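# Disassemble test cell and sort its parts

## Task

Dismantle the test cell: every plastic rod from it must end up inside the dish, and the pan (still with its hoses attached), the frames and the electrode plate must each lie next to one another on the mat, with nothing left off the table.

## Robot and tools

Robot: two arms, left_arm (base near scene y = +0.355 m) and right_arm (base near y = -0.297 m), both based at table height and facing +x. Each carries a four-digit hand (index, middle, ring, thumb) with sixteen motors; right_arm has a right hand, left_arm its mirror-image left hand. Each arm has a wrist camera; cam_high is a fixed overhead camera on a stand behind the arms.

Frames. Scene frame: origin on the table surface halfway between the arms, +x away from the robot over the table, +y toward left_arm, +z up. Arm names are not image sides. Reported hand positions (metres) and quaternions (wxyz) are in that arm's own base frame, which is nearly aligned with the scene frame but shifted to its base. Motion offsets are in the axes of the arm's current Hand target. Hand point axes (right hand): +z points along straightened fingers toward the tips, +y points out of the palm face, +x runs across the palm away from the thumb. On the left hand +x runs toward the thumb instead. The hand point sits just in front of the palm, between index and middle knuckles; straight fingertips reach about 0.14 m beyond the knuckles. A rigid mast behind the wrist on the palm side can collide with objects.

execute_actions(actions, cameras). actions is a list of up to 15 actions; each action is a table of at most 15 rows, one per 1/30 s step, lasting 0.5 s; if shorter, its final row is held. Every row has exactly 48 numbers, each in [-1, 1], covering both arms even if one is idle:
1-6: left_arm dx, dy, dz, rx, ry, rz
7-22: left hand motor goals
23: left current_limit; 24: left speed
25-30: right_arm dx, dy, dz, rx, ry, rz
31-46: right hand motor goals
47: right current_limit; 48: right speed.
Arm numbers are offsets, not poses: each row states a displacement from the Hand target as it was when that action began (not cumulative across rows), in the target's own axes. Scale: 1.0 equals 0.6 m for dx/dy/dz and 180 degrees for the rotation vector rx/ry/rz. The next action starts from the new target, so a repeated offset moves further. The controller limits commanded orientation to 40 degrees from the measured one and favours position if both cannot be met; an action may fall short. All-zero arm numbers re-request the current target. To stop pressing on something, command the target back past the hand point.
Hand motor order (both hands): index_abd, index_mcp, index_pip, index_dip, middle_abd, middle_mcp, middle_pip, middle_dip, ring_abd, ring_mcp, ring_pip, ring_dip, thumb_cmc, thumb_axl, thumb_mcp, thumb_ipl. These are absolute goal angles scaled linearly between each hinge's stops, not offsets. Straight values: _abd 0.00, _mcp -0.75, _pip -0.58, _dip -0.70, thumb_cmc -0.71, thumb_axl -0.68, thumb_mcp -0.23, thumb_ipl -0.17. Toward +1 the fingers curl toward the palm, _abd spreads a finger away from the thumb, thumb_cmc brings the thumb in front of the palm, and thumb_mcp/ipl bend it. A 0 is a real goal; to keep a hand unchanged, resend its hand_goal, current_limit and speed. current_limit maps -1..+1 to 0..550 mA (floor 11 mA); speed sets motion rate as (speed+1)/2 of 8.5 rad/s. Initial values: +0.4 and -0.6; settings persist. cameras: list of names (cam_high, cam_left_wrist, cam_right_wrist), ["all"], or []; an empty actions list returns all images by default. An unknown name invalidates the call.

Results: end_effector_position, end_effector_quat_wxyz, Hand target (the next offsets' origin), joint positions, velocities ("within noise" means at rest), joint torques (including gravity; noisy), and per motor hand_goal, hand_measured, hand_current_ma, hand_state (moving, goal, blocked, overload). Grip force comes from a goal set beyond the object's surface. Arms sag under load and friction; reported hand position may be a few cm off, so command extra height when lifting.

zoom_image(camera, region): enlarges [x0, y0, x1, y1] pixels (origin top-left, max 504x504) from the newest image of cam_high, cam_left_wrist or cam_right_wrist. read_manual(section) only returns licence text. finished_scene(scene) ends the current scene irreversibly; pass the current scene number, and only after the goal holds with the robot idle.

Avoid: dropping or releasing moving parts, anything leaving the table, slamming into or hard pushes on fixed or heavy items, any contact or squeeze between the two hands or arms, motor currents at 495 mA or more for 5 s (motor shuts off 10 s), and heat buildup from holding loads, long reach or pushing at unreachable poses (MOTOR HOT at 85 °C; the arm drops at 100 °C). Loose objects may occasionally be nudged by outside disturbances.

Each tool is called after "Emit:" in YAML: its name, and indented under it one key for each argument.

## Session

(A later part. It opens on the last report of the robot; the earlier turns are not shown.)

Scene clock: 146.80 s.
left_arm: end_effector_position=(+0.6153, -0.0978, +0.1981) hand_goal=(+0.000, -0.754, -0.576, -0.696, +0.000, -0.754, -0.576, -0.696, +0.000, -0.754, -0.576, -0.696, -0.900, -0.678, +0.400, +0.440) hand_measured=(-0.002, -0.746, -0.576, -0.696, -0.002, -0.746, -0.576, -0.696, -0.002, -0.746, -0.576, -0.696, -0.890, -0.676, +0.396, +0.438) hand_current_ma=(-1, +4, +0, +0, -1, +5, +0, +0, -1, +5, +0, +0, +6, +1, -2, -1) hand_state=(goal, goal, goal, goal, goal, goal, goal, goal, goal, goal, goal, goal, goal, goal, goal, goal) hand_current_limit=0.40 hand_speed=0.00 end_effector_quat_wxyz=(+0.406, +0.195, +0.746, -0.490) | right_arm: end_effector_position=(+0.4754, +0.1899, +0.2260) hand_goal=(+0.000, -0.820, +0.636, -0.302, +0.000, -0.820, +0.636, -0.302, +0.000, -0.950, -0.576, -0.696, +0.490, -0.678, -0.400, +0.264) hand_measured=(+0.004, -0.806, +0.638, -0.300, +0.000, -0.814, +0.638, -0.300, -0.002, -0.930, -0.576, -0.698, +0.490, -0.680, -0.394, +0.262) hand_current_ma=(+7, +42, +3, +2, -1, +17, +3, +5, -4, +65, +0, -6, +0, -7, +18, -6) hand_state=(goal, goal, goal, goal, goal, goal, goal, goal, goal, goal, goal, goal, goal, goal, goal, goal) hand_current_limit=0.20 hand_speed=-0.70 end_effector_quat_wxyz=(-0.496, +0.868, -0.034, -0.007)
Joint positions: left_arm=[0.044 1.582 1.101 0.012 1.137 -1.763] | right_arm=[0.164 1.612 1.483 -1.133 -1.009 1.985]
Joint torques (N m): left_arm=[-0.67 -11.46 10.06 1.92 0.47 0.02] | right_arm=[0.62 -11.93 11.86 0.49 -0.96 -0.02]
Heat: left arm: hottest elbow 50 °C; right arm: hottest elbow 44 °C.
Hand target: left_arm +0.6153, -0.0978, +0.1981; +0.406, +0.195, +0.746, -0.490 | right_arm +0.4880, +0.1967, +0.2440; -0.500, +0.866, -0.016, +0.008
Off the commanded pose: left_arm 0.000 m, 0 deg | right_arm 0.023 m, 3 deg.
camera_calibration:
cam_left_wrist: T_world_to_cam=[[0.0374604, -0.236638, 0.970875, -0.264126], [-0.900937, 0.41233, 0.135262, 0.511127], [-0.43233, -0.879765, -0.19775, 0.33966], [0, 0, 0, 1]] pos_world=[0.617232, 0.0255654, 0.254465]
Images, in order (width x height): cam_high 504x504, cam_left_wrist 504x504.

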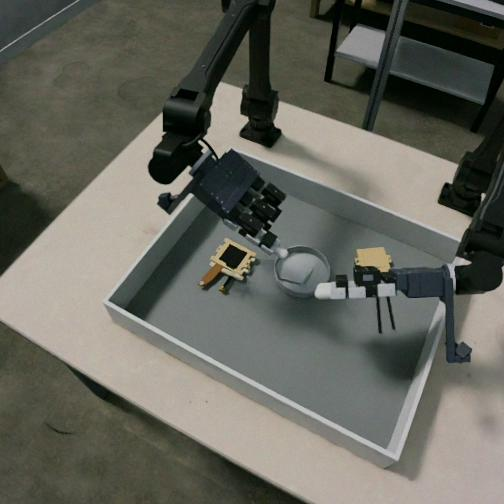

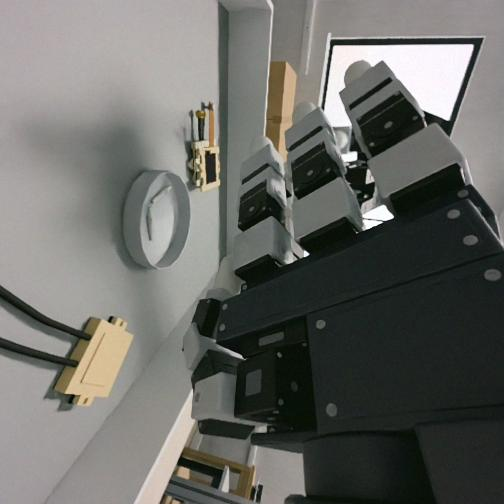

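Emit:
execute_actions:
  actions:
    - [[0,0,0,0,0,0, 0,-0.754,-0.576,-0.696,0,-0.754,-0.576,-0.696,0,-0.754,-0.576,-0.696,-0.9,-0.678,0.4,0.44,0.4,0, 0,-0.085,-0.049,0,0,0, 0,-0.82,0.636,-0.301,0,-0.82,0.636,-0.301,0,-0.95,-0.97,-0.97,0.491,-0.677,-0.4,0.265,0.2,-0.7]]
    - [[0.01,-0.05,0.192,0,0,0, 0,-0.754,-0.576,-0.696,0,-0.754,-0.576,-0.696,0,-0.754,-0.576,-0.696,-0.9,-0.678,0.4,0.44,0.4,0, 0,0,0,0,0,0, 0,-0.82,0.636,-0.301,0,-0.82,0.636,-0.301,0,-0.95,-0.97,-0.97,0.491,-0.677,-0.4,0.265,0.2,-0.7]]
    - [[0.01,-0.05,0.192,0,0,0, 0,-0.754,-0.576,-0.696,0,-0.754,-0.576,-0.696,0,-0.754,-0.576,-0.696,-0.9,-0.678,0.4,0.44,0.4,0, 0,0,0,0,0,0, 0,-0.82,0.636,-0.301,0,-0.82,0.636,-0.301,0,-0.95,-0.97,-0.97,0.491,-0.677,-0.4,0.265,0.2,-0.7]]
  cameras: ["cam_high","cam_left_wrist"]

Emit:
zoom_image:
  camera: "cam_left_wrist"
  region: [110, 90, 230, 240]

Scene clock: 149.43 s.
left_arm: end_effector_position=(+0.6441, -0.3214, +0.1734) hand_goal=(+0.000, -0.754, -0.576, -0.696, +0.000, -0.754, -0.576, -0.696, +0.000, -0.754, -0.576, -0.696, -0.900, -0.678, +0.400, +0.440) hand_measured=(-0.002, -0.746, -0.576, -0.696, -0.002, -0.746, -0.576, -0.696, -0.002, -0.746, -0.576, -0.696, -0.890, -0.676, +0.396, +0.438) hand_current_ma=(-1, +5, +0, +0, -1, +6, +0, +0, -1, +5, +0, +0, +6, +1, -2, -1) hand_state=(goal, goal, goal, goal, goal, goal, goal, goal, goal, goal, goal, goal, goal, goal, goal, goal) hand_current_limit=0.40 hand_speed=0.00 end_effector_quat_wxyz=(+0.397, +0.194, +0.753, -0.487) | right_arm: end_effector_position=(+0.4769, +0.1903, +0.2871) hand_goal=(+0.000, -0.820, +0.636, -0.302, +0.000, -0.820, +0.636, -0.302, +0.000, -0.950, -0.970, -0.970, +0.490, -0.678, -0.400, +0.264) hand_measured=(+0.004, -0.806, +0.638, -0.300, +0.000, -0.814, +0.638, -0.300, -0.002, -0.932, -0.962, -0.966, +0.490, -0.680, -0.394, +0.262) hand_current_ma=(+7, +42, +3, +2, -1, +17, +3, +5, -4, +63, +22, +8, +0, -7, +18, -6) hand_state=(goal, goal, goal, goal, goal, goal, goal, goal, goal, goal, goal, goal, goal, goal, goal, goal) hand_current_limit=0.20 hand_speed=-0.70 end_effector_quat_wxyz=(-0.497, +0.867, -0.033, -0.006)
Joint positions: left_arm=[-0.366 1.772 1.254 0.227 0.751 -2.004] | right_arm=[0.164 1.606 1.635 -1.287 -1.011 1.984]
Joint torques (N m): left_arm=[-0.79 -12.16 14.23 3.08 0.15 -0.05] | right_arm=[0.5 -11.58 12.08 0.5 -0.9 -0.03]
Heat: left arm: hottest elbow 51 °C; right arm: hottest elbow 45 °C.
Hand target: left_arm +0.6622, -0.3307, +0.1789; +0.406, +0.195, +0.746, -0.490 | right_arm +0.4881, +0.1968, +0.3030; -0.500, +0.866, -0.016, +0.008
Off the commanded pose: left_arm 0.021 m, 1 deg | right_arm 0.020 m, 3 deg.
camera_calibration:
cam_left_wrist: T_world_to_cam=[[0.0557512, -0.24999, 0.966642, -0.309516], [-0.897655, 0.411343, 0.158153, 0.626146], [-0.437158, -0.876528, -0.201472, 0.155294], [0, 0, 0, 1]] pos_world=[0.647207, -0.198817, 0.231452]
Images, in order (width x height): cam_high 504x504, cam_left_wrist 504x504.

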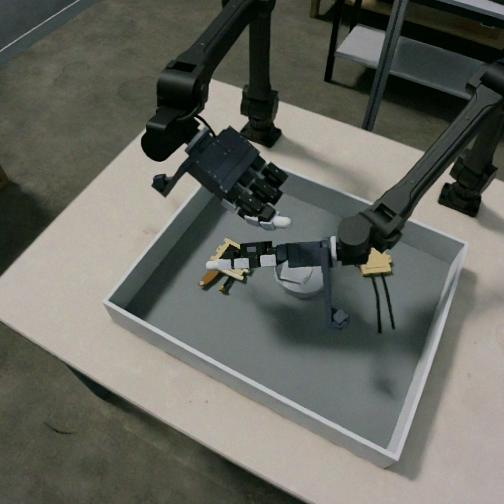

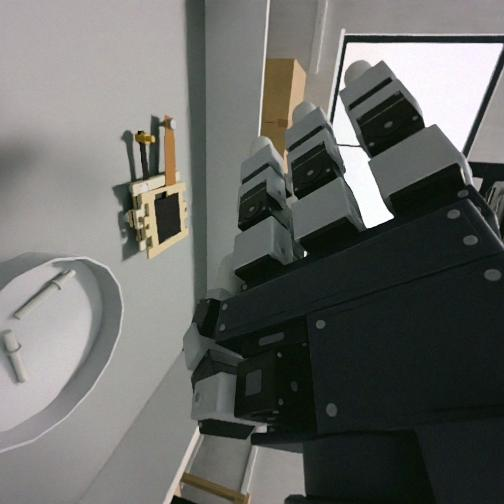

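Scaled by 3.360 from the camera's 504x504 image, which has a finer 720x720 frame.

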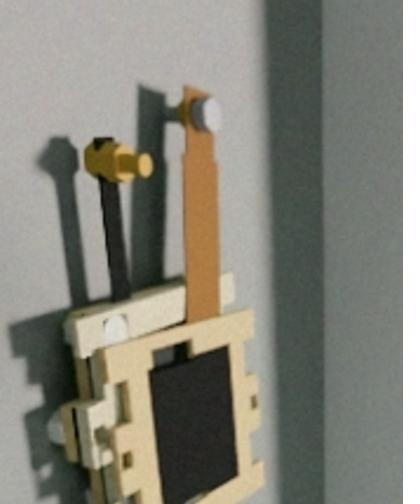

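Emit:
zoom_image:
  camera: "cam_left_wrist"
  region: [115, 160, 200, 270]

Scaled by 4.582 from the camera's 504x504 image, which has a finer 720x720 frame.

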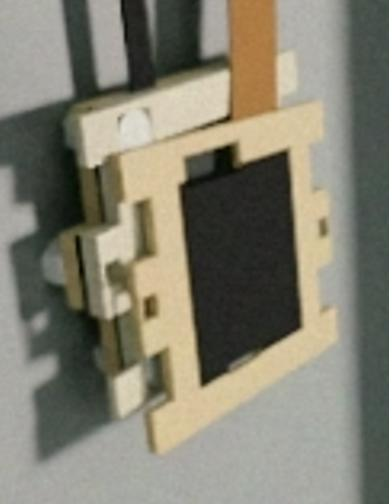

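Emit:
execute_actions:
  actions:
    - [[-0.01,0.05,-0.192,0,0,0, 0,-0.754,-0.576,-0.696,0,-0.754,-0.576,-0.696,0,-0.754,-0.576,-0.696,-0.9,-0.678,0.4,0.44,0.4,0, 0,0,0,0,0,0, 0,-0.896,0.2175,0.188,0,-0.95,-0.97,-0.97,0,-0.95,-0.97,-0.97,0.506,-0.677,-0.337,0.265,0.4,-0.5]]
    - [[-0.01,0.05,-0.192,0,0,0, 0,-0.754,-0.576,-0.696,0,-0.754,-0.576,-0.696,0,-0.754,-0.576,-0.696,-0.9,-0.678,0.4,0.44,0.4,0, 0,0,0,0,0,0, 0,-0.896,0.2175,0.188,0,-0.95,-0.97,-0.97,0,-0.95,-0.97,-0.97,0.506,-0.677,-0.337,0.265,0.4,-0.5]]
    - [[0,0,0,0,0,0, 0,-0.754,-0.576,-0.696,0,-0.754,-0.576,-0.696,0,-0.754,-0.576,-0.696,-0.9,-0.678,0.4,0.44,0.4,0, -0.012,0.137,0.069,0,0,0, 0,-0.896,0.2175,0.188,0,-0.95,-0.97,-0.97,0,-0.95,-0.97,-0.97,0.506,-0.677,-0.337,0.265,0.4,-0.5]]
    - [[0,0,0,0,0,0, 0,-0.754,-0.576,-0.696,0,-0.754,-0.576,-0.696,0,-0.754,-0.576,-0.696,-0.9,-0.678,0.4,0.44,0.4,0, -0.012,0.137,0.069,0,0,0, 0,-0.896,0.2175,0.188,0,-0.95,-0.97,-0.97,0,-0.95,-0.97,-0.97,0.506,-0.677,-0.337,0.265,0.4,-0.5]]
  cameras: ["all"]

Emit:
zoom_image:
  camera: "cam_high"
  region: [190, 210, 280, 300]

Emit:
zoom_image:
  camera: "cam_left_wrist"
  region: [150, 80, 260, 220]

Emit:
zoom_image:
  camera: "cam_right_wrist"
  region: [200, 0, 504, 300]

Scene clock: 156.07 s.
left_arm: end_effector_position=(+0.6127, -0.0965, +0.1880) hand_goal=(+0.000, -0.754, -0.576, -0.696, +0.000, -0.754, -0.576, -0.696, +0.000, -0.754, -0.576, -0.696, -0.900, -0.678, +0.400, +0.440) hand_measured=(-0.002, -0.746, -0.576, -0.696, -0.002, -0.744, -0.576, -0.696, -0.002, -0.746, -0.576, -0.696, -0.890, -0.676, +0.396, +0.438) hand_current_ma=(-1, +5, +0, +0, -1, +6, +0, +0, -1, +5, +0, +0, +6, +1, -2, -1) hand_state=(goal, goal, goal, goal, goal, goal, goal, goal, goal, goal, goal, goal, goal, goal, goal, goal) hand_current_limit=0.40 hand_speed=0.00 end_effector_quat_wxyz=(+0.402, +0.189, +0.749, -0.492) | right_arm: end_effector_position=(+0.4708, +0.1891, +0.1240) hand_goal=(+0.000, -0.896, +0.218, +0.188, +0.000, -0.950, -0.970, -0.970, +0.000, -0.950, -0.970, -0.970, +0.506, -0.678, -0.338, +0.264) hand_measured=(+0.004, -0.884, +0.222, +0.184, +0.000, -0.934, -0.964, -0.968, -0.002, -0.936, -0.964, -0.966, +0.506, -0.680, -0.338, +0.262) hand_current_ma=(+6, +39, +8, -9, -1, +51, +13, +7, -4, +45, +17, +8, -1, -7, +1, -6) hand_state=(goal, goal, goal, goal, goal, goal, goal, goal, goal, goal, goal, goal, goal, goal, goal, goal) hand_current_limit=0.40 hand_speed=-0.50 end_effector_quat_wxyz=(-0.501, +0.866, -0.010, +0.008)
Joint positions: left_arm=[0.046 1.59 1.085 0.027 1.136 -1.772] | right_arm=[0.164 1.654 1.257 -0.854 -1.018 1.938]
Joint torques (N m): left_arm=[-0.79 -12.1 11.18 1.25 0.51 0.1] | right_arm=[-0.62 -11.69 7.39 1.11 -0.82 0.13]
Heat: left arm: hottest elbow 53 °C; right arm: hottest elbow 47 °C.
Hand target: left_arm +0.6152, -0.0977, +0.1979; +0.406, +0.195, +0.746, -0.490 | right_arm +0.4731, +0.1869, +0.1191; -0.500, +0.866, -0.016, +0.008
Off the commanded pose: left_arm 0.010 m, 1 deg | right_arm 0.006 m, 1 deg.
camera_calibration:
cam_left_wrist: T_world_to_cam=[[0.0537124, -0.233053, 0.97098, -0.263535], [-0.900805, 0.408286, 0.147827, 0.50674], [-0.430889, -0.882603, -0.188005, 0.334655], [0, 0, 0, 1]] pos_world=[0.614829, 0.0270551, 0.243894]
cam_right_wrist: T_world_to_cam=[[-0.764022, -0.326386, -0.556545, 0.518003], [-0.407496, -0.424672, 0.808456, 0.111481], [-0.500218, 0.844468, 0.191457, 0.176644], [0, 0, 0, 1]] pos_world=[0.529554, 0.0672419, 0.164345]

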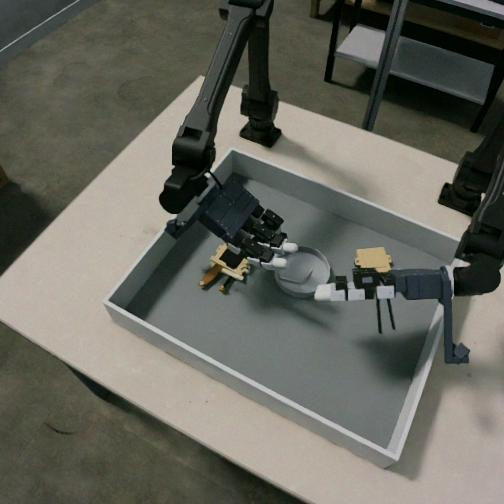

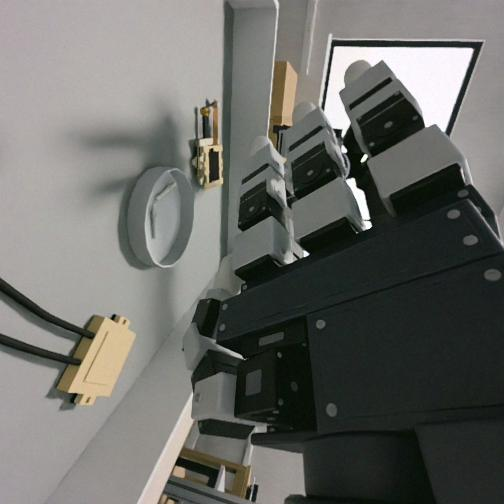

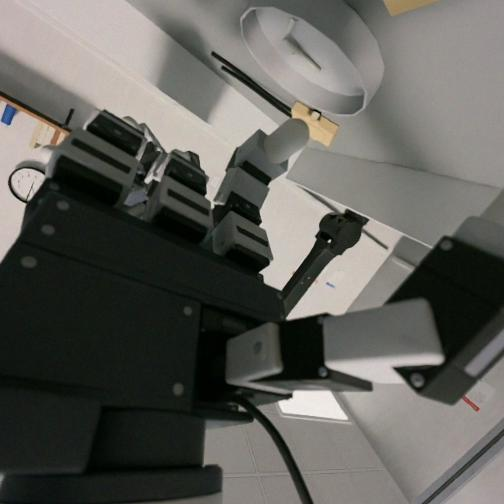

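Scaled by 5.600 from the camera's 504x504 image, which has a finer 720x720 frame.

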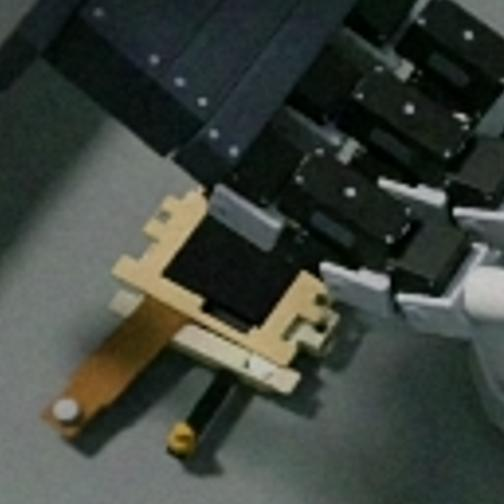

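Scaled by 3.600 from the camera's 504x504 image, which has a finer 720x720 frame.

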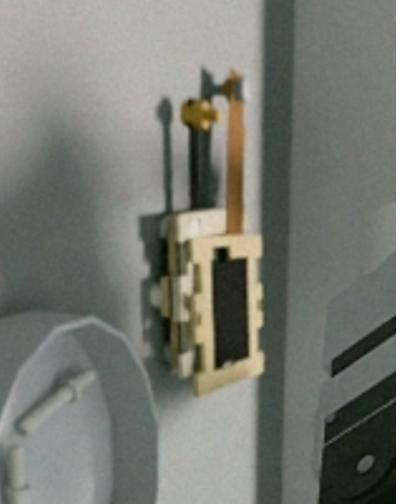

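Scaled by 1.658 from the camera's 504x504 image, which has a finer 720x720 frame.

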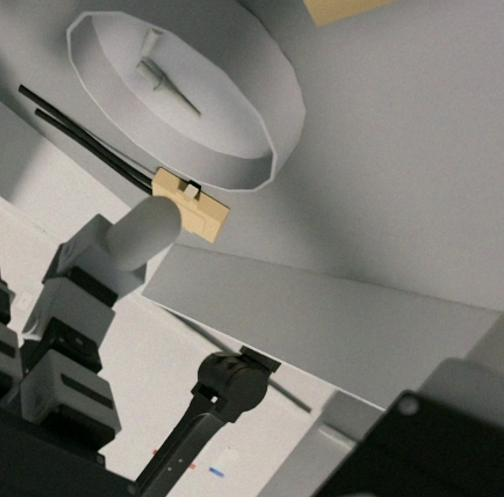

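Emit:
execute_actions:
  actions:
    - [[0,0,0,0,0,0, 0,-0.754,-0.576,-0.696,0,-0.754,-0.576,-0.696,0,-0.754,-0.576,-0.696,-0.9,-0.678,0.4,0.44,0.4,0, 0.0042,0.06,0.029,0,0,0, 0,-0.896,0.2175,0.188,0,-0.95,-0.97,-0.97,0,-0.95,-0.97,-0.97,0.506,-0.677,-0.337,0.265,0.4,-0.5]]
  cameras: ["all"]

Emit:
zoom_image:
  camera: "cam_left_wrist"
  region: [150, 80, 260, 220]

Emit:
zoom_image:
  camera: "cam_right_wrist"
  region: [200, 0, 504, 300]

Scene clock: 157.70 s.
left_arm: end_effector_position=(+0.6127, -0.0965, +0.1880) hand_goal=(+0.000, -0.754, -0.576, -0.696, +0.000, -0.754, -0.576, -0.696, +0.000, -0.754, -0.576, -0.696, -0.900, -0.678, +0.400, +0.440) hand_measured=(-0.002, -0.746, -0.576, -0.696, -0.002, -0.744, -0.576, -0.696, -0.002, -0.746, -0.576, -0.696, -0.890, -0.676, +0.396, +0.438) hand_current_ma=(-1, +5, +0, +0, -1, +6, +0, +0, -1, +5, +0, +0, +6, +1, -2, -1) hand_state=(goal, goal, goal, goal, goal, goal, goal, goal, goal, goal, goal, goal, goal, goal, goal, goal) hand_current_limit=0.40 hand_speed=0.00 end_effector_quat_wxyz=(+0.402, +0.189, +0.749, -0.492) | right_arm: end_effector_position=(+0.4735, +0.1890, +0.0910) hand_goal=(+0.000, -0.896, +0.218, +0.188, +0.000, -0.950, -0.970, -0.970, +0.000, -0.950, -0.970, -0.970, +0.506, -0.678, -0.338, +0.264) hand_measured=(+0.004, -0.884, +0.222, +0.184, +0.000, -0.934, -0.964, -0.968, -0.002, -0.936, -0.964, -0.966, +0.506, -0.680, -0.338, +0.262) hand_current_ma=(+6, +39, +8, -9, -1, +51, +13, +7, -4, +45, +17, +8, -1, -7, +1, -6) hand_state=(goal, goal, goal, goal, goal, goal, goal, goal, goal, goal, goal, goal, goal, goal, goal, goal) hand_current_limit=0.40 hand_speed=-0.50 end_effector_quat_wxyz=(-0.501, +0.865, -0.009, +0.011)
Joint positions: left_arm=[0.046 1.59 1.085 0.027 1.136 -1.772] | right_arm=[0.163 1.694 1.214 -0.764 -1.018 1.938]
Joint torques (N m): left_arm=[-0.91 -12.04 11.18 1.26 0.51 0.1] | right_arm=[-1.14 -11.05 6.86 1.24 -0.9 0.03]
Heat: left arm: hottest elbow 53 °C; right arm: hottest elbow 46 °C.
Hand target: left_arm +0.6152, -0.0977, +0.1979; +0.406, +0.195, +0.746, -0.490 | right_arm +0.4755, +0.1838, +0.0793; -0.500, +0.866, -0.016, +0.008
Off the commanded pose: left_arm 0.010 m, 1 deg | right_arm 0.013 m, 1 deg.
camera_calibration:
cam_left_wrist: T_world_to_cam=[[0.0537124, -0.233053, 0.97098, -0.263535], [-0.900805, 0.408286, 0.147827, 0.50674], [-0.430889, -0.882603, -0.188005, 0.334655], [0, 0, 0, 1]] pos_world=[0.614829, 0.0270551, 0.243894]
cam_right_wrist: T_world_to_cam=[[-0.761052, -0.32494, -0.561439, 0.500462], [-0.412815, -0.425017, 0.80557, 0.141997], [-0.500383, 0.844852, 0.18932, 0.184566], [0, 0, 0, 1]] pos_world=[0.53185, 0.0670405, 0.131649]

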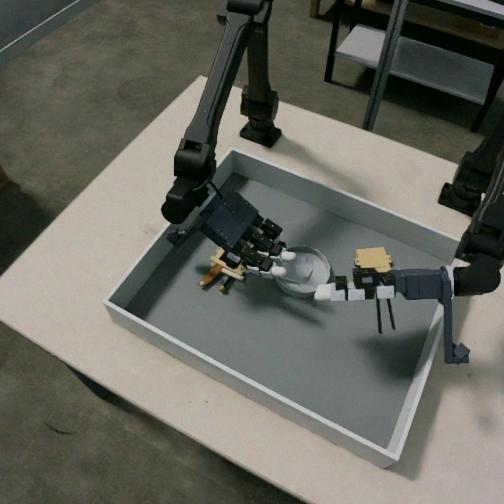

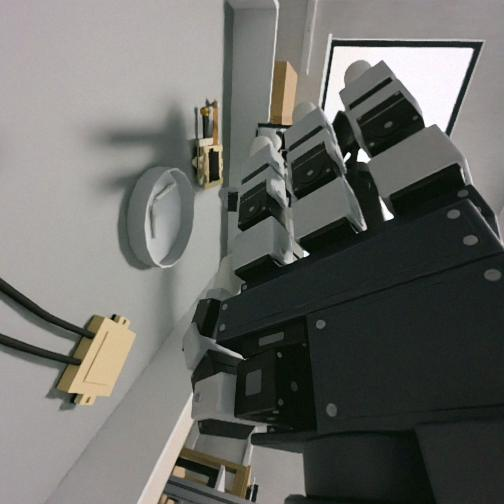

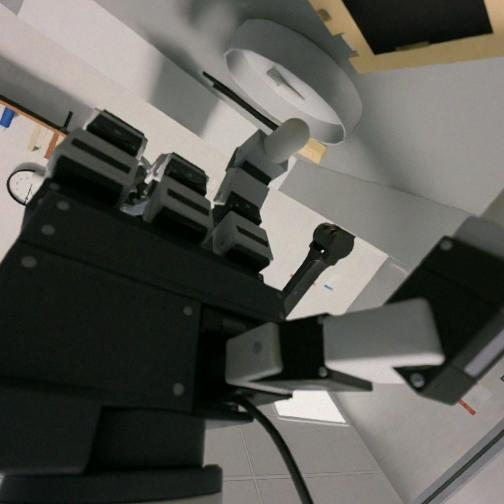

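Scaled by 3.600 from the camera's 504x504 image, which has a finer 720x720 frame.

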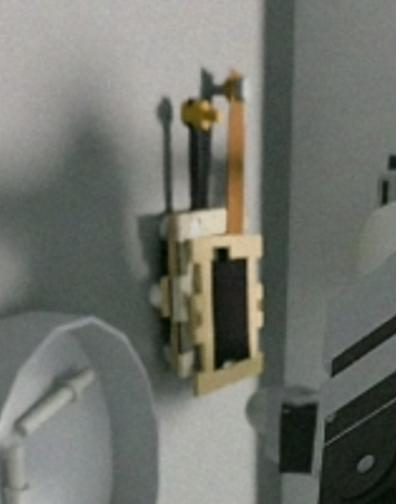

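Scaled by 1.658 from the camera's 504x504 image, which has a finer 720x720 frame.

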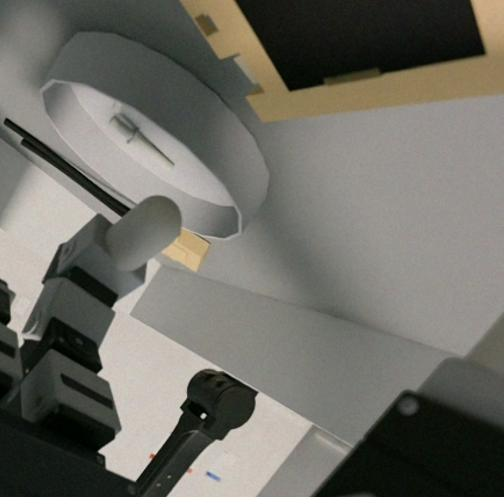

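Emit:
execute_actions:
  actions:
    - [[0,0,0,0,0,0, 0,-0.754,-0.576,-0.696,0,-0.754,-0.576,-0.696,0,-0.754,-0.576,-0.696,-0.9,-0.678,0.4,0.44,0.4,0, 0.0067,0.042,0.0238,0,0,0, 0,-0.896,0.2175,0.188,0,-0.95,-0.97,-0.97,0,-0.95,-0.97,-0.97,0.506,-0.677,-0.337,0.265,0.4,-0.5]]
  cameras: ["all"]

Emit:
zoom_image:
  camera: "cam_left_wrist"
  region: [150, 80, 260, 220]

Emit:
zoom_image:
  camera: "cam_right_wrist"
  region: [200, 0, 504, 300]

Scene clock: 159.43 s.
left_arm: end_effector_position=(+0.6127, -0.0965, +0.1880) hand_goal=(+0.000, -0.754, -0.576, -0.696, +0.000, -0.754, -0.576, -0.696, +0.000, -0.754, -0.576, -0.696, -0.900, -0.678, +0.400, +0.440) hand_measured=(-0.002, -0.746, -0.576, -0.696, -0.002, -0.744, -0.576, -0.696, -0.002, -0.746, -0.576, -0.696, -0.890, -0.676, +0.396, +0.438) hand_current_ma=(-1, +5, +0, +0, -1, +6, +0, +0, -1, +5, +0, +0, +6, +1, -2, -1) hand_state=(goal, goal, goal, goal, goal, goal, goal, goal, goal, goal, goal, goal, goal, goal, goal, goal) hand_current_limit=0.40 hand_speed=0.00 end_effector_quat_wxyz=(+0.402, +0.189, +0.749, -0.492) | right_arm: end_effector_position=(+0.4780, +0.1887, +0.0624) hand_goal=(+0.000, -0.896, +0.218, +0.188, +0.000, -0.950, -0.970, -0.970, +0.000, -0.950, -0.970, -0.970, +0.506, -0.678, -0.338, +0.264) hand_measured=(+0.004, -0.884, +0.222, +0.184, +0.000, -0.934, -0.964, -0.968, -0.002, -0.936, -0.964, -0.966, +0.506, -0.680, -0.338, +0.262) hand_current_ma=(+6, +39, +8, -9, -1, +51, +13, +7, -4, +45, +17, +8, -1, -7, +1, -6) hand_state=(goal, goal, goal, goal, goal, goal, goal, goal, goal, goal, goal, goal, goal, goal, goal, goal) hand_current_limit=0.40 hand_speed=-0.50 end_effector_quat_wxyz=(-0.501, +0.865, -0.011, +0.011)
Joint positions: left_arm=[0.046 1.59 1.085 0.027 1.136 -1.772] | right_arm=[0.161 1.742 1.193 -0.698 -1.018 1.938]
Joint torques (N m): left_arm=[-0.85 -12.1 11.18 1.26 0.52 0.1] | right_arm=[-1.03 -11.34 6.58 1.17 -0.93 0]
Heat: left arm: hottest elbow 53 °C; right arm: hottest elbow 46 °C.
Hand target: left_arm +0.6152, -0.0977, +0.1979; +0.406, +0.195, +0.746, -0.490 | right_arm +0.4795, +0.1835, +0.0503; -0.500, +0.866, -0.016, +0.008
Off the commanded pose: left_arm 0.010 m, 1 deg | right_arm 0.013 m, 1 deg.
camera_calibration:
cam_left_wrist: T_world_to_cam=[[0.0537124, -0.233053, 0.97098, -0.263535], [-0.900805, 0.408286, 0.147827, 0.50674], [-0.430889, -0.882603, -0.188005, 0.334655], [0, 0, 0, 1]] pos_world=[0.614829, 0.0270551, 0.243894]
cam_right_wrist: T_world_to_cam=[[-0.762914, -0.323735, -0.559605, 0.488194], [-0.41179, -0.423953, 0.806655, 0.166112], [-0.498389, 0.845848, 0.190129, 0.191205], [0, 0, 0, 1]] pos_world=[0.536148, 0.0667389, 0.102847]

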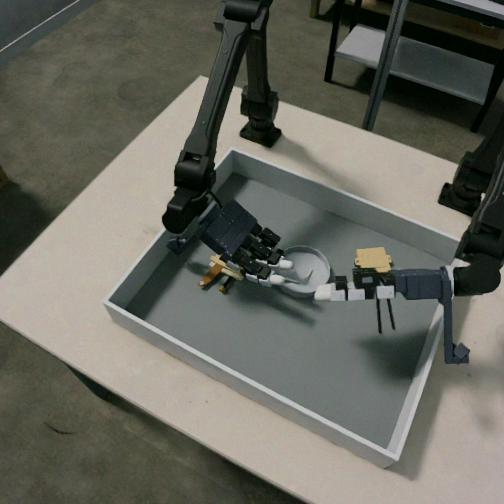

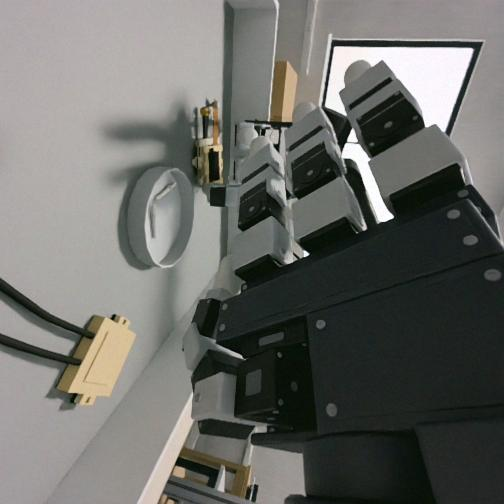

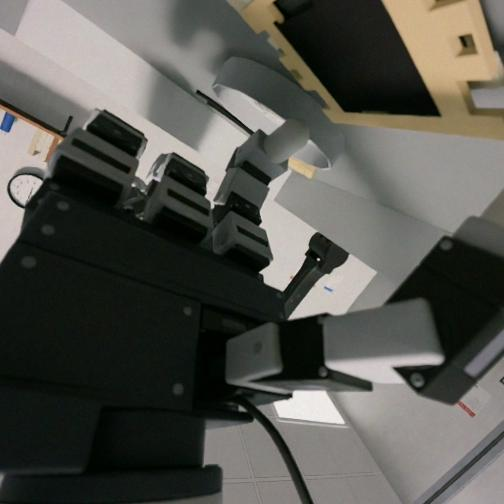

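Scaled by 3.600 from the camera's 504x504 image, which has a finer 720x720 frame.

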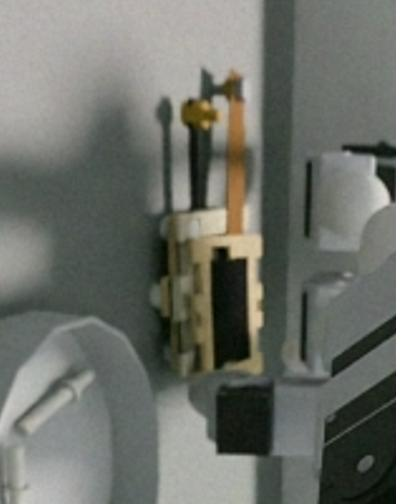

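Scaled by 1.658 from the camera's 504x504 image, which has a finer 720x720 frame.

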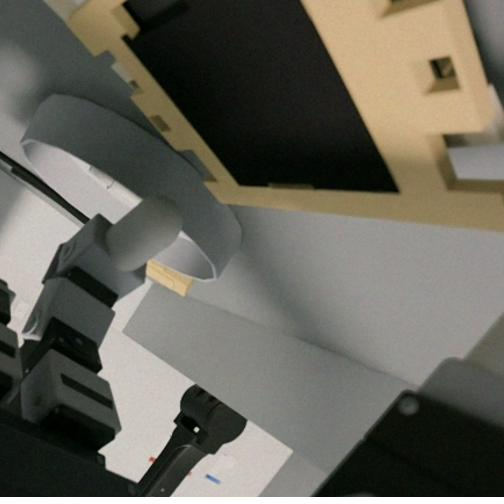

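Emit:
zoom_image:
  camera: "cam_left_wrist"
  region: [185, 140, 245, 220]

Emit:
zoom_image:
  camera: "cam_high"
  region: [200, 230, 270, 300]

Scaled by 6.300 from the camera's 504x504 image, which has a finer 720x720 frame.

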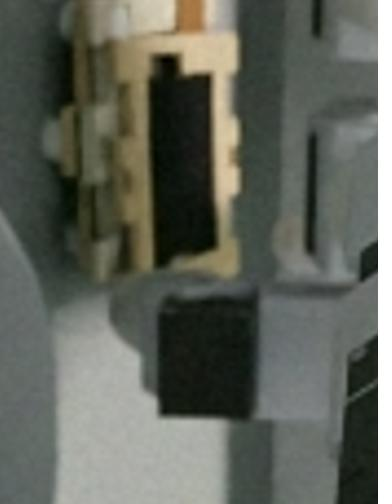

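Scaled by 7.200 from the camera's 504x504 image, which has a finer 720x720 frame.

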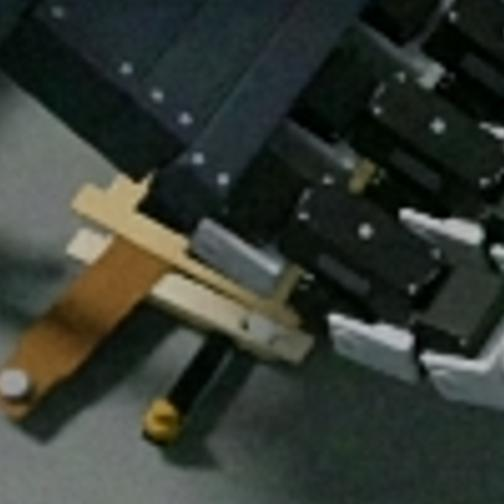

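Emit:
execute_actions:
  actions:
    - [[0,0,0,0,0,0, 0,-0.754,-0.576,-0.696,0,-0.754,-0.576,-0.696,0,-0.754,-0.576,-0.696,-0.9,-0.678,0.4,0.44,0.4,0, 0,0.0176,0.01,0,0,0, 0,-0.896,0.2175,0.188,0,-0.95,-0.97,-0.97,0,-0.95,-0.97,-0.97,0.506,-0.677,-0.337,0.265,0.4,-0.5]]
  cameras: ["all"]

Emit:
zoom_image:
  camera: "cam_left_wrist"
  region: [185, 140, 245, 220]

Emit:
zoom_image:
  camera: "cam_right_wrist"
  region: [250, 0, 504, 254]

Scene clock: 164.03 s.
left_arm: end_effector_position=(+0.6127, -0.0965, +0.1880) hand_goal=(+0.000, -0.754, -0.576, -0.696, +0.000, -0.754, -0.576, -0.696, +0.000, -0.754, -0.576, -0.696, -0.900, -0.678, +0.400, +0.440) hand_measured=(-0.002, -0.746, -0.576, -0.696, -0.002, -0.744, -0.576, -0.696, -0.002, -0.746, -0.576, -0.696, -0.890, -0.676, +0.396, +0.438) hand_current_ma=(-1, +5, +0, +0, -1, +6, +0, +0, -1, +5, +0, +0, +6, +1, -2, -1) hand_state=(goal, goal, goal, goal, goal, goal, goal, goal, goal, goal, goal, goal, goal, goal, goal, goal) hand_current_limit=0.40 hand_speed=0.00 end_effector_quat_wxyz=(+0.402, +0.189, +0.749, -0.492) | right_arm: end_effector_position=(+0.4800, +0.1891, +0.0540) hand_goal=(+0.000, -0.896, +0.218, +0.188, +0.000, -0.950, -0.970, -0.970, +0.000, -0.950, -0.970, -0.970, +0.506, -0.678, -0.338, +0.264) hand_measured=(+0.004, -0.884, +0.222, +0.184, +0.000, -0.934, -0.964, -0.968, -0.002, -0.936, -0.964, -0.966, +0.506, -0.680, -0.338, +0.262) hand_current_ma=(+6, +39, +8, -9, -1, +51, +13, +7, -4, +45, +17, +8, -1, -7, +1, -6) hand_state=(goal, goal, goal, goal, goal, goal, goal, goal, goal, goal, goal, goal, goal, goal, goal, goal) hand_current_limit=0.40 hand_speed=-0.50 end_effector_quat_wxyz=(-0.502, +0.865, -0.009, +0.014)
Joint positions: left_arm=[0.046 1.59 1.085 0.027 1.136 -1.772] | right_arm=[0.161 1.754 1.184 -0.668 -1.018 1.938]
Joint torques (N m): left_arm=[-0.91 -12.16 11.18 1.25 0.52 0.1] | right_arm=[-1.03 -11.05 6.26 1.22 -0.94 -0.01]
Heat: left arm: hottest elbow 53 °C; right arm: hottest elbow 45 °C.
Hand target: left_arm +0.6152, -0.0977, +0.1979; +0.406, +0.195, +0.746, -0.490 | right_arm +0.4793, +0.1834, +0.0380; -0.500, +0.866, -0.016, +0.008
Off the commanded pose: left_arm 0.010 m, 1 deg | right_arm 0.017 m, 1 deg.
camera_calibration:
cam_left_wrist: T_world_to_cam=[[0.0537124, -0.233053, 0.97098, -0.263535], [-0.900805, 0.408286, 0.147827, 0.50674], [-0.430889, -0.882603, -0.188005, 0.334655], [0, 0, 0, 1]] pos_world=[0.614829, 0.0270551, 0.243894]
cam_right_wrist: T_world_to_cam=[[-0.758241, -0.323027, -0.566326, 0.483156], [-0.418441, -0.425013, 0.802665, 0.177371], [-0.499978, 0.845587, 0.187094, 0.194562], [0, 0, 0, 1]] pos_world=[0.537845, 0.0669384, 0.094853]

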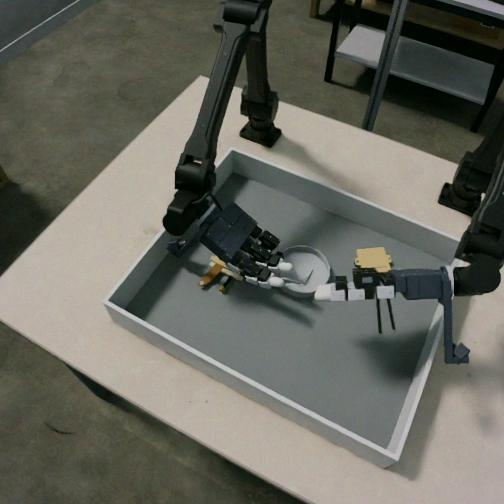

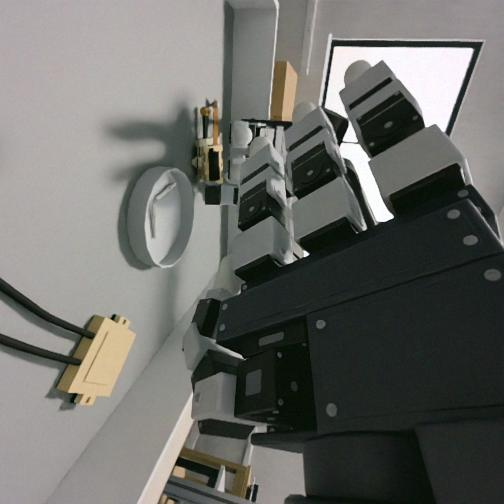

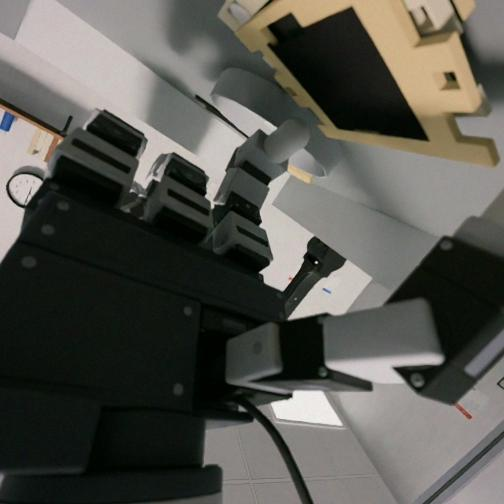

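Scaled by 6.300 from the camera's 504x504 image, which has a finer 720x720 frame.

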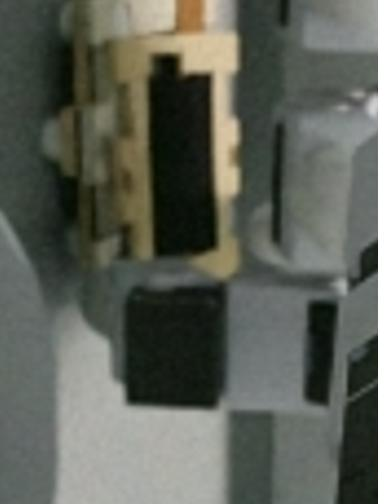

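Scaled by 1.984 from the camera's 504x504 image, which has a finer 720x720 frame.

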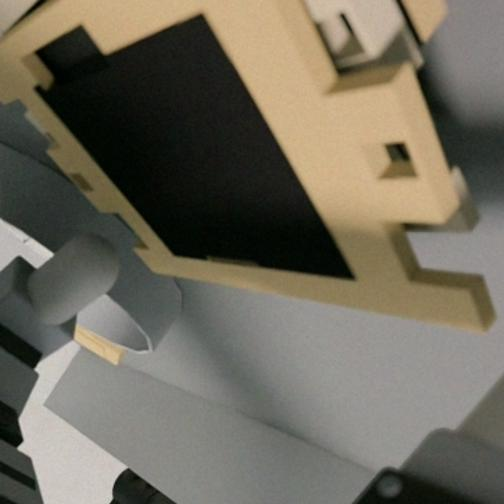

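Emit:
execute_actions:
  actions:
    - [[0,0,0,0,0,0, 0,-0.754,-0.576,-0.696,0,-0.754,-0.576,-0.696,0,-0.754,-0.576,-0.696,-0.9,-0.678,0.4,0.44,0.4,0, 0.006,0.0085,0.005,0,0,0, 0,-0.896,0.2175,0.188,0,-0.95,-0.97,-0.97,0,-0.95,-0.97,-0.97,0.506,-0.677,-0.337,0.265,0.4,-0.5]]
    - [[0,0,0,0,0,0, 0,-0.754,-0.576,-0.696,0,-0.754,-0.576,-0.696,0,-0.754,-0.576,-0.696,-0.9,-0.678,0.4,0.44,0.4,0, 0,0,0,0,0,0, 0,-0.74,0.2175,0.188,0,-0.95,-0.97,-0.97,0,-0.95,-0.97,-0.97,0.506,-0.677,-0.2,0.265,0.1,-0.7]]
  cameras: ["all"]

Emit:
zoom_image:
  camera: "cam_left_wrist"
  region: [185, 140, 245, 220]

Emit:
zoom_image:
  camera: "cam_right_wrist"
  region: [250, 0, 504, 254]

Scene clock: 167.50 s.
left_arm: end_effector_position=(+0.6127, -0.0965, +0.1880) hand_goal=(+0.000, -0.754, -0.576, -0.696, +0.000, -0.754, -0.576, -0.696, +0.000, -0.754, -0.576, -0.696, -0.900, -0.678, +0.400, +0.440) hand_measured=(-0.002, -0.746, -0.576, -0.696, -0.002, -0.744, -0.576, -0.696, -0.002, -0.746, -0.576, -0.696, -0.890, -0.676, +0.396, +0.438) hand_current_ma=(-1, +5, +0, +0, -1, +6, +0, +0, -1, +5, +0, +0, +6, +1, -2, -1) hand_state=(goal, goal, goal, goal, goal, goal, goal, goal, goal, goal, goal, goal, goal, goal, goal, goal) hand_current_limit=0.40 hand_speed=0.00 end_effector_quat_wxyz=(+0.402, +0.189, +0.749, -0.492) | right_arm: end_effector_position=(+0.4809, +0.1888, +0.0459) hand_goal=(+0.000, -0.740, +0.218, +0.188, +0.000, -0.950, -0.970, -0.970, +0.000, -0.950, -0.970, -0.970, +0.506, -0.678, -0.200, +0.264) hand_measured=(+0.002, -0.760, +0.210, +0.184, +0.000, -0.934, -0.964, -0.968, -0.002, -0.936, -0.964, -0.966, +0.506, -0.680, -0.224, +0.258) hand_current_ma=(+6, -68, -23, -10, -1, +51, +13, +7, -4, +45, +17, +8, +0, -6, -107, -23) hand_state=(goal, goal, goal, goal, goal, goal, goal, goal, goal, goal, goal, goal, goal, goal, blocked, goal) hand_current_limit=0.10 hand_speed=-0.70 end_effector_quat_wxyz=(-0.501, +0.865, -0.011, +0.011)
Joint positions: left_arm=[0.046 1.59 1.085 0.027 1.136 -1.772] | right_arm=[0.159 1.772 1.184 -0.659 -1.019 1.938]
Joint torques (N m): left_arm=[-0.79 -12.1 11.19 1.25 0.52 0.11] | right_arm=[-0.97 -11.22 6.6 1.18 -0.92 -0.03]
Heat: left arm: hottest elbow 53 °C; right arm: hottest elbow 44 °C.
Hand target: left_arm +0.6152, -0.0977, +0.1979; +0.406, +0.195, +0.746, -0.490 | right_arm +0.4829, +0.1834, +0.0321; -0.500, +0.866, -0.016, +0.008
Off the commanded pose: left_arm 0.010 m, 1 deg | right_arm 0.015 m, 1 deg.
camera_calibration:
cam_left_wrist: T_world_to_cam=[[0.0537124, -0.233053, 0.97098, -0.263535], [-0.900805, 0.408286, 0.147827, 0.50674], [-0.430889, -0.882603, -0.188005, 0.334655], [0, 0, 0, 1]] pos_world=[0.614829, 0.0270551, 0.243894]
cam_right_wrist: T_world_to_cam=[[-0.763024, -0.322611, -0.560104, 0.48109], [-0.412435, -0.424208, 0.806192, 0.180936], [-0.497686, 0.84615, 0.190625, 0.195381], [0, 0, 0, 1]] pos_world=[0.538946, 0.0666377, 0.0863464]

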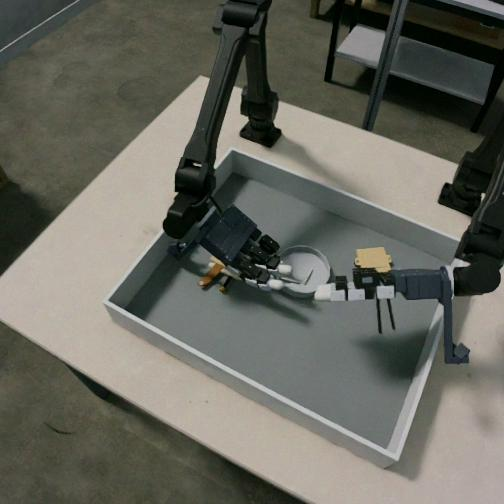

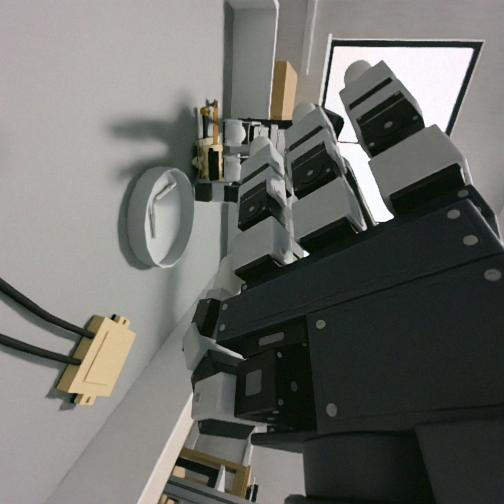

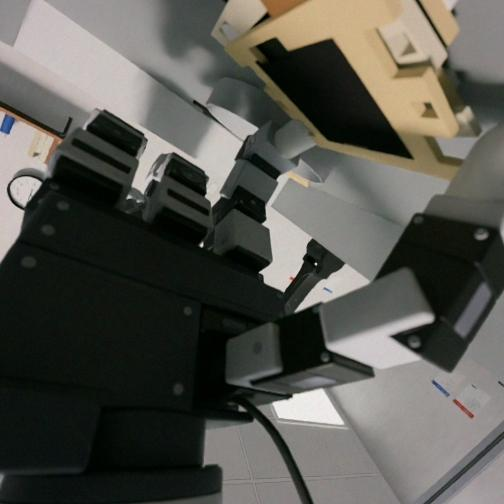

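Scaled by 6.300 from the camera's 504x504 image, which has a finer 720x720 frame.

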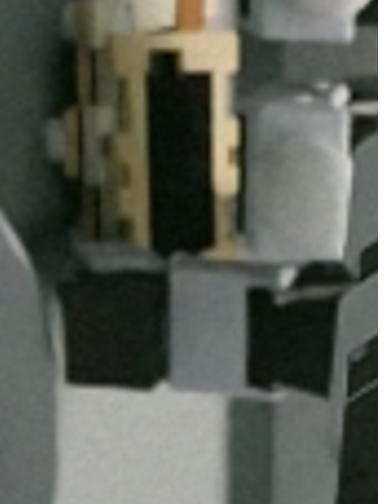

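Scaled by 1.984 from the camera's 504x504 image, which has a finer 720x720 frame.

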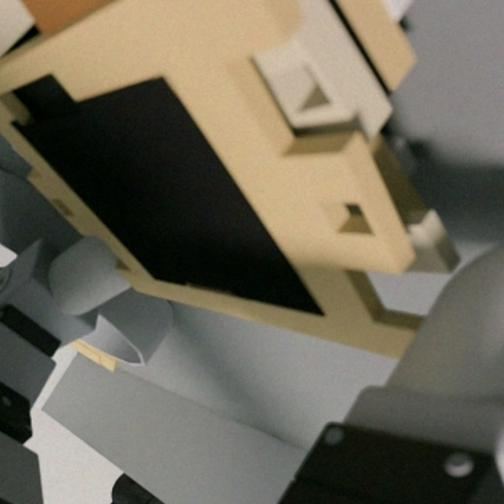

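Emit:
execute_actions:
  actions:
    - [[0,0,0,0,0,0, 0,-0.754,-0.576,-0.696,0,-0.754,-0.576,-0.696,0,-0.754,-0.576,-0.696,-0.9,-0.678,0.4,0.44,0.4,0, 0,0,0,0,0,0, 0,-0.70,0.2175,0.188,0,-0.95,-0.97,-0.97,0,-0.95,-0.97,-0.97,0.506,-0.677,-0.16,0.265,0.1,-0.7]]
  cameras: ["all"]

Emit:
zoom_image:
  camera: "cam_right_wrist"
  region: [250, 0, 504, 254]

Scene clock: 168.53 s.
left_arm: end_effector_position=(+0.6127, -0.0965, +0.1880) hand_goal=(+0.000, -0.754, -0.576, -0.696, +0.000, -0.754, -0.576, -0.696, +0.000, -0.754, -0.576, -0.696, -0.900, -0.678, +0.400, +0.440) hand_measured=(-0.002, -0.746, -0.576, -0.696, -0.002, -0.744, -0.576, -0.696, -0.002, -0.746, -0.576, -0.696, -0.890, -0.676, +0.396, +0.438) hand_current_ma=(-1, +5, +0, +0, -1, +6, +0, +0, -1, +5, +0, +0, +6, +1, -2, -1) hand_state=(goal, goal, goal, goal, goal, goal, goal, goal, goal, goal, goal, goal, goal, goal, goal, goal) hand_current_limit=0.40 hand_speed=0.00 end_effector_quat_wxyz=(+0.402, +0.189, +0.749, -0.492) | right_arm: end_effector_position=(+0.4809, +0.1888, +0.0459) hand_goal=(+0.000, -0.700, +0.218, +0.188, +0.000, -0.950, -0.970, -0.970, +0.000, -0.950, -0.970, -0.970, +0.506, -0.678, -0.160, +0.264) hand_measured=(+0.002, -0.752, +0.200, +0.184, +0.000, -0.934, -0.964, -0.968, -0.002, -0.936, -0.964, -0.966, +0.506, -0.680, -0.216, +0.250) hand_current_ma=(+6, -206, -56, -10, -1, +51, +13, +7, -4, +45, +17, +8, +0, -6, -281, -61) hand_state=(goal, blocked, goal, goal, goal, goal, goal, goal, goal, goal, goal, goal, goal, goal, blocked, goal) hand_current_limit=0.10 hand_speed=-0.70 end_effector_quat_wxyz=(-0.501, +0.865, -0.011, +0.011)
Joint positions: left_arm=[0.046 1.59 1.085 0.027 1.136 -1.772] | right_arm=[0.159 1.772 1.184 -0.659 -1.019 1.938]
Joint torques (N m): left_arm=[-0.97 -12.16 11.18 1.25 0.52 0.11] | right_arm=[-1.14 -11.16 6.61 1.2 -0.92 -0.03]
Heat: left arm: hottest elbow 53 °C; right arm: hottest elbow 44 °C.
Hand target: left_arm +0.6152, -0.0977, +0.1979; +0.406, +0.195, +0.746, -0.490 | right_arm +0.4829, +0.1834, +0.0321; -0.500, +0.866, -0.016, +0.008
Off the commanded pose: left_arm 0.010 m, 1 deg | right_arm 0.015 m, 1 deg.
camera_calibration:
cam_left_wrist: T_world_to_cam=[[0.0537124, -0.233053, 0.97098, -0.263535], [-0.900805, 0.408286, 0.147827, 0.50674], [-0.430889, -0.882603, -0.188005, 0.334655], [0, 0, 0, 1]] pos_world=[0.614829, 0.0270551, 0.243894]
cam_right_wrist: T_world_to_cam=[[-0.763024, -0.322611, -0.560104, 0.48109], [-0.412435, -0.424208, 0.806192, 0.180936], [-0.497686, 0.84615, 0.190625, 0.195381], [0, 0, 0, 1]] pos_world=[0.538946, 0.0666377, 0.0863464]

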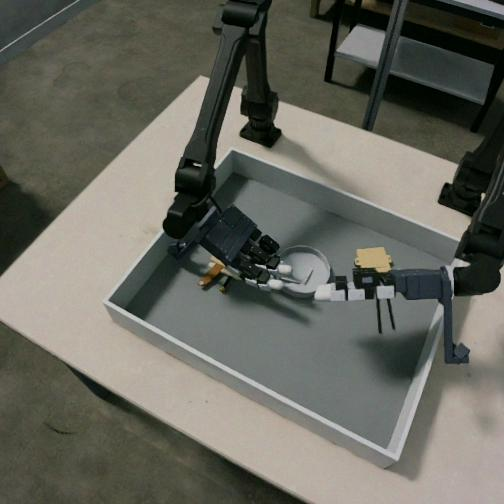

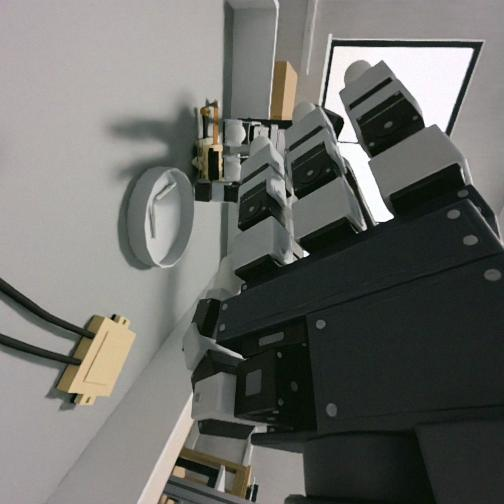

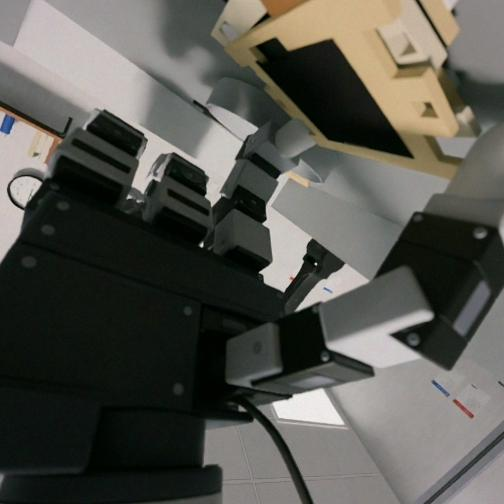

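Scaled by 1.984 from the camera's 504x504 image, which has a finer 720x720 frame.

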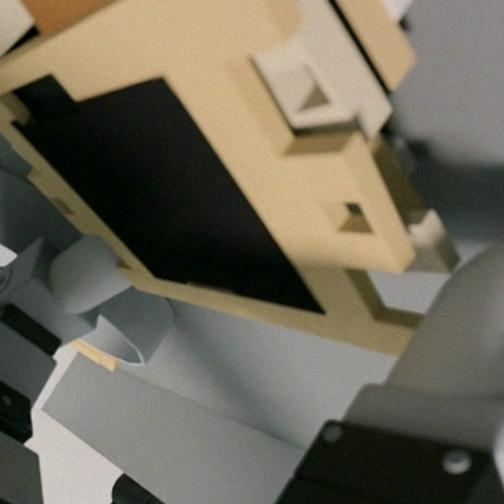

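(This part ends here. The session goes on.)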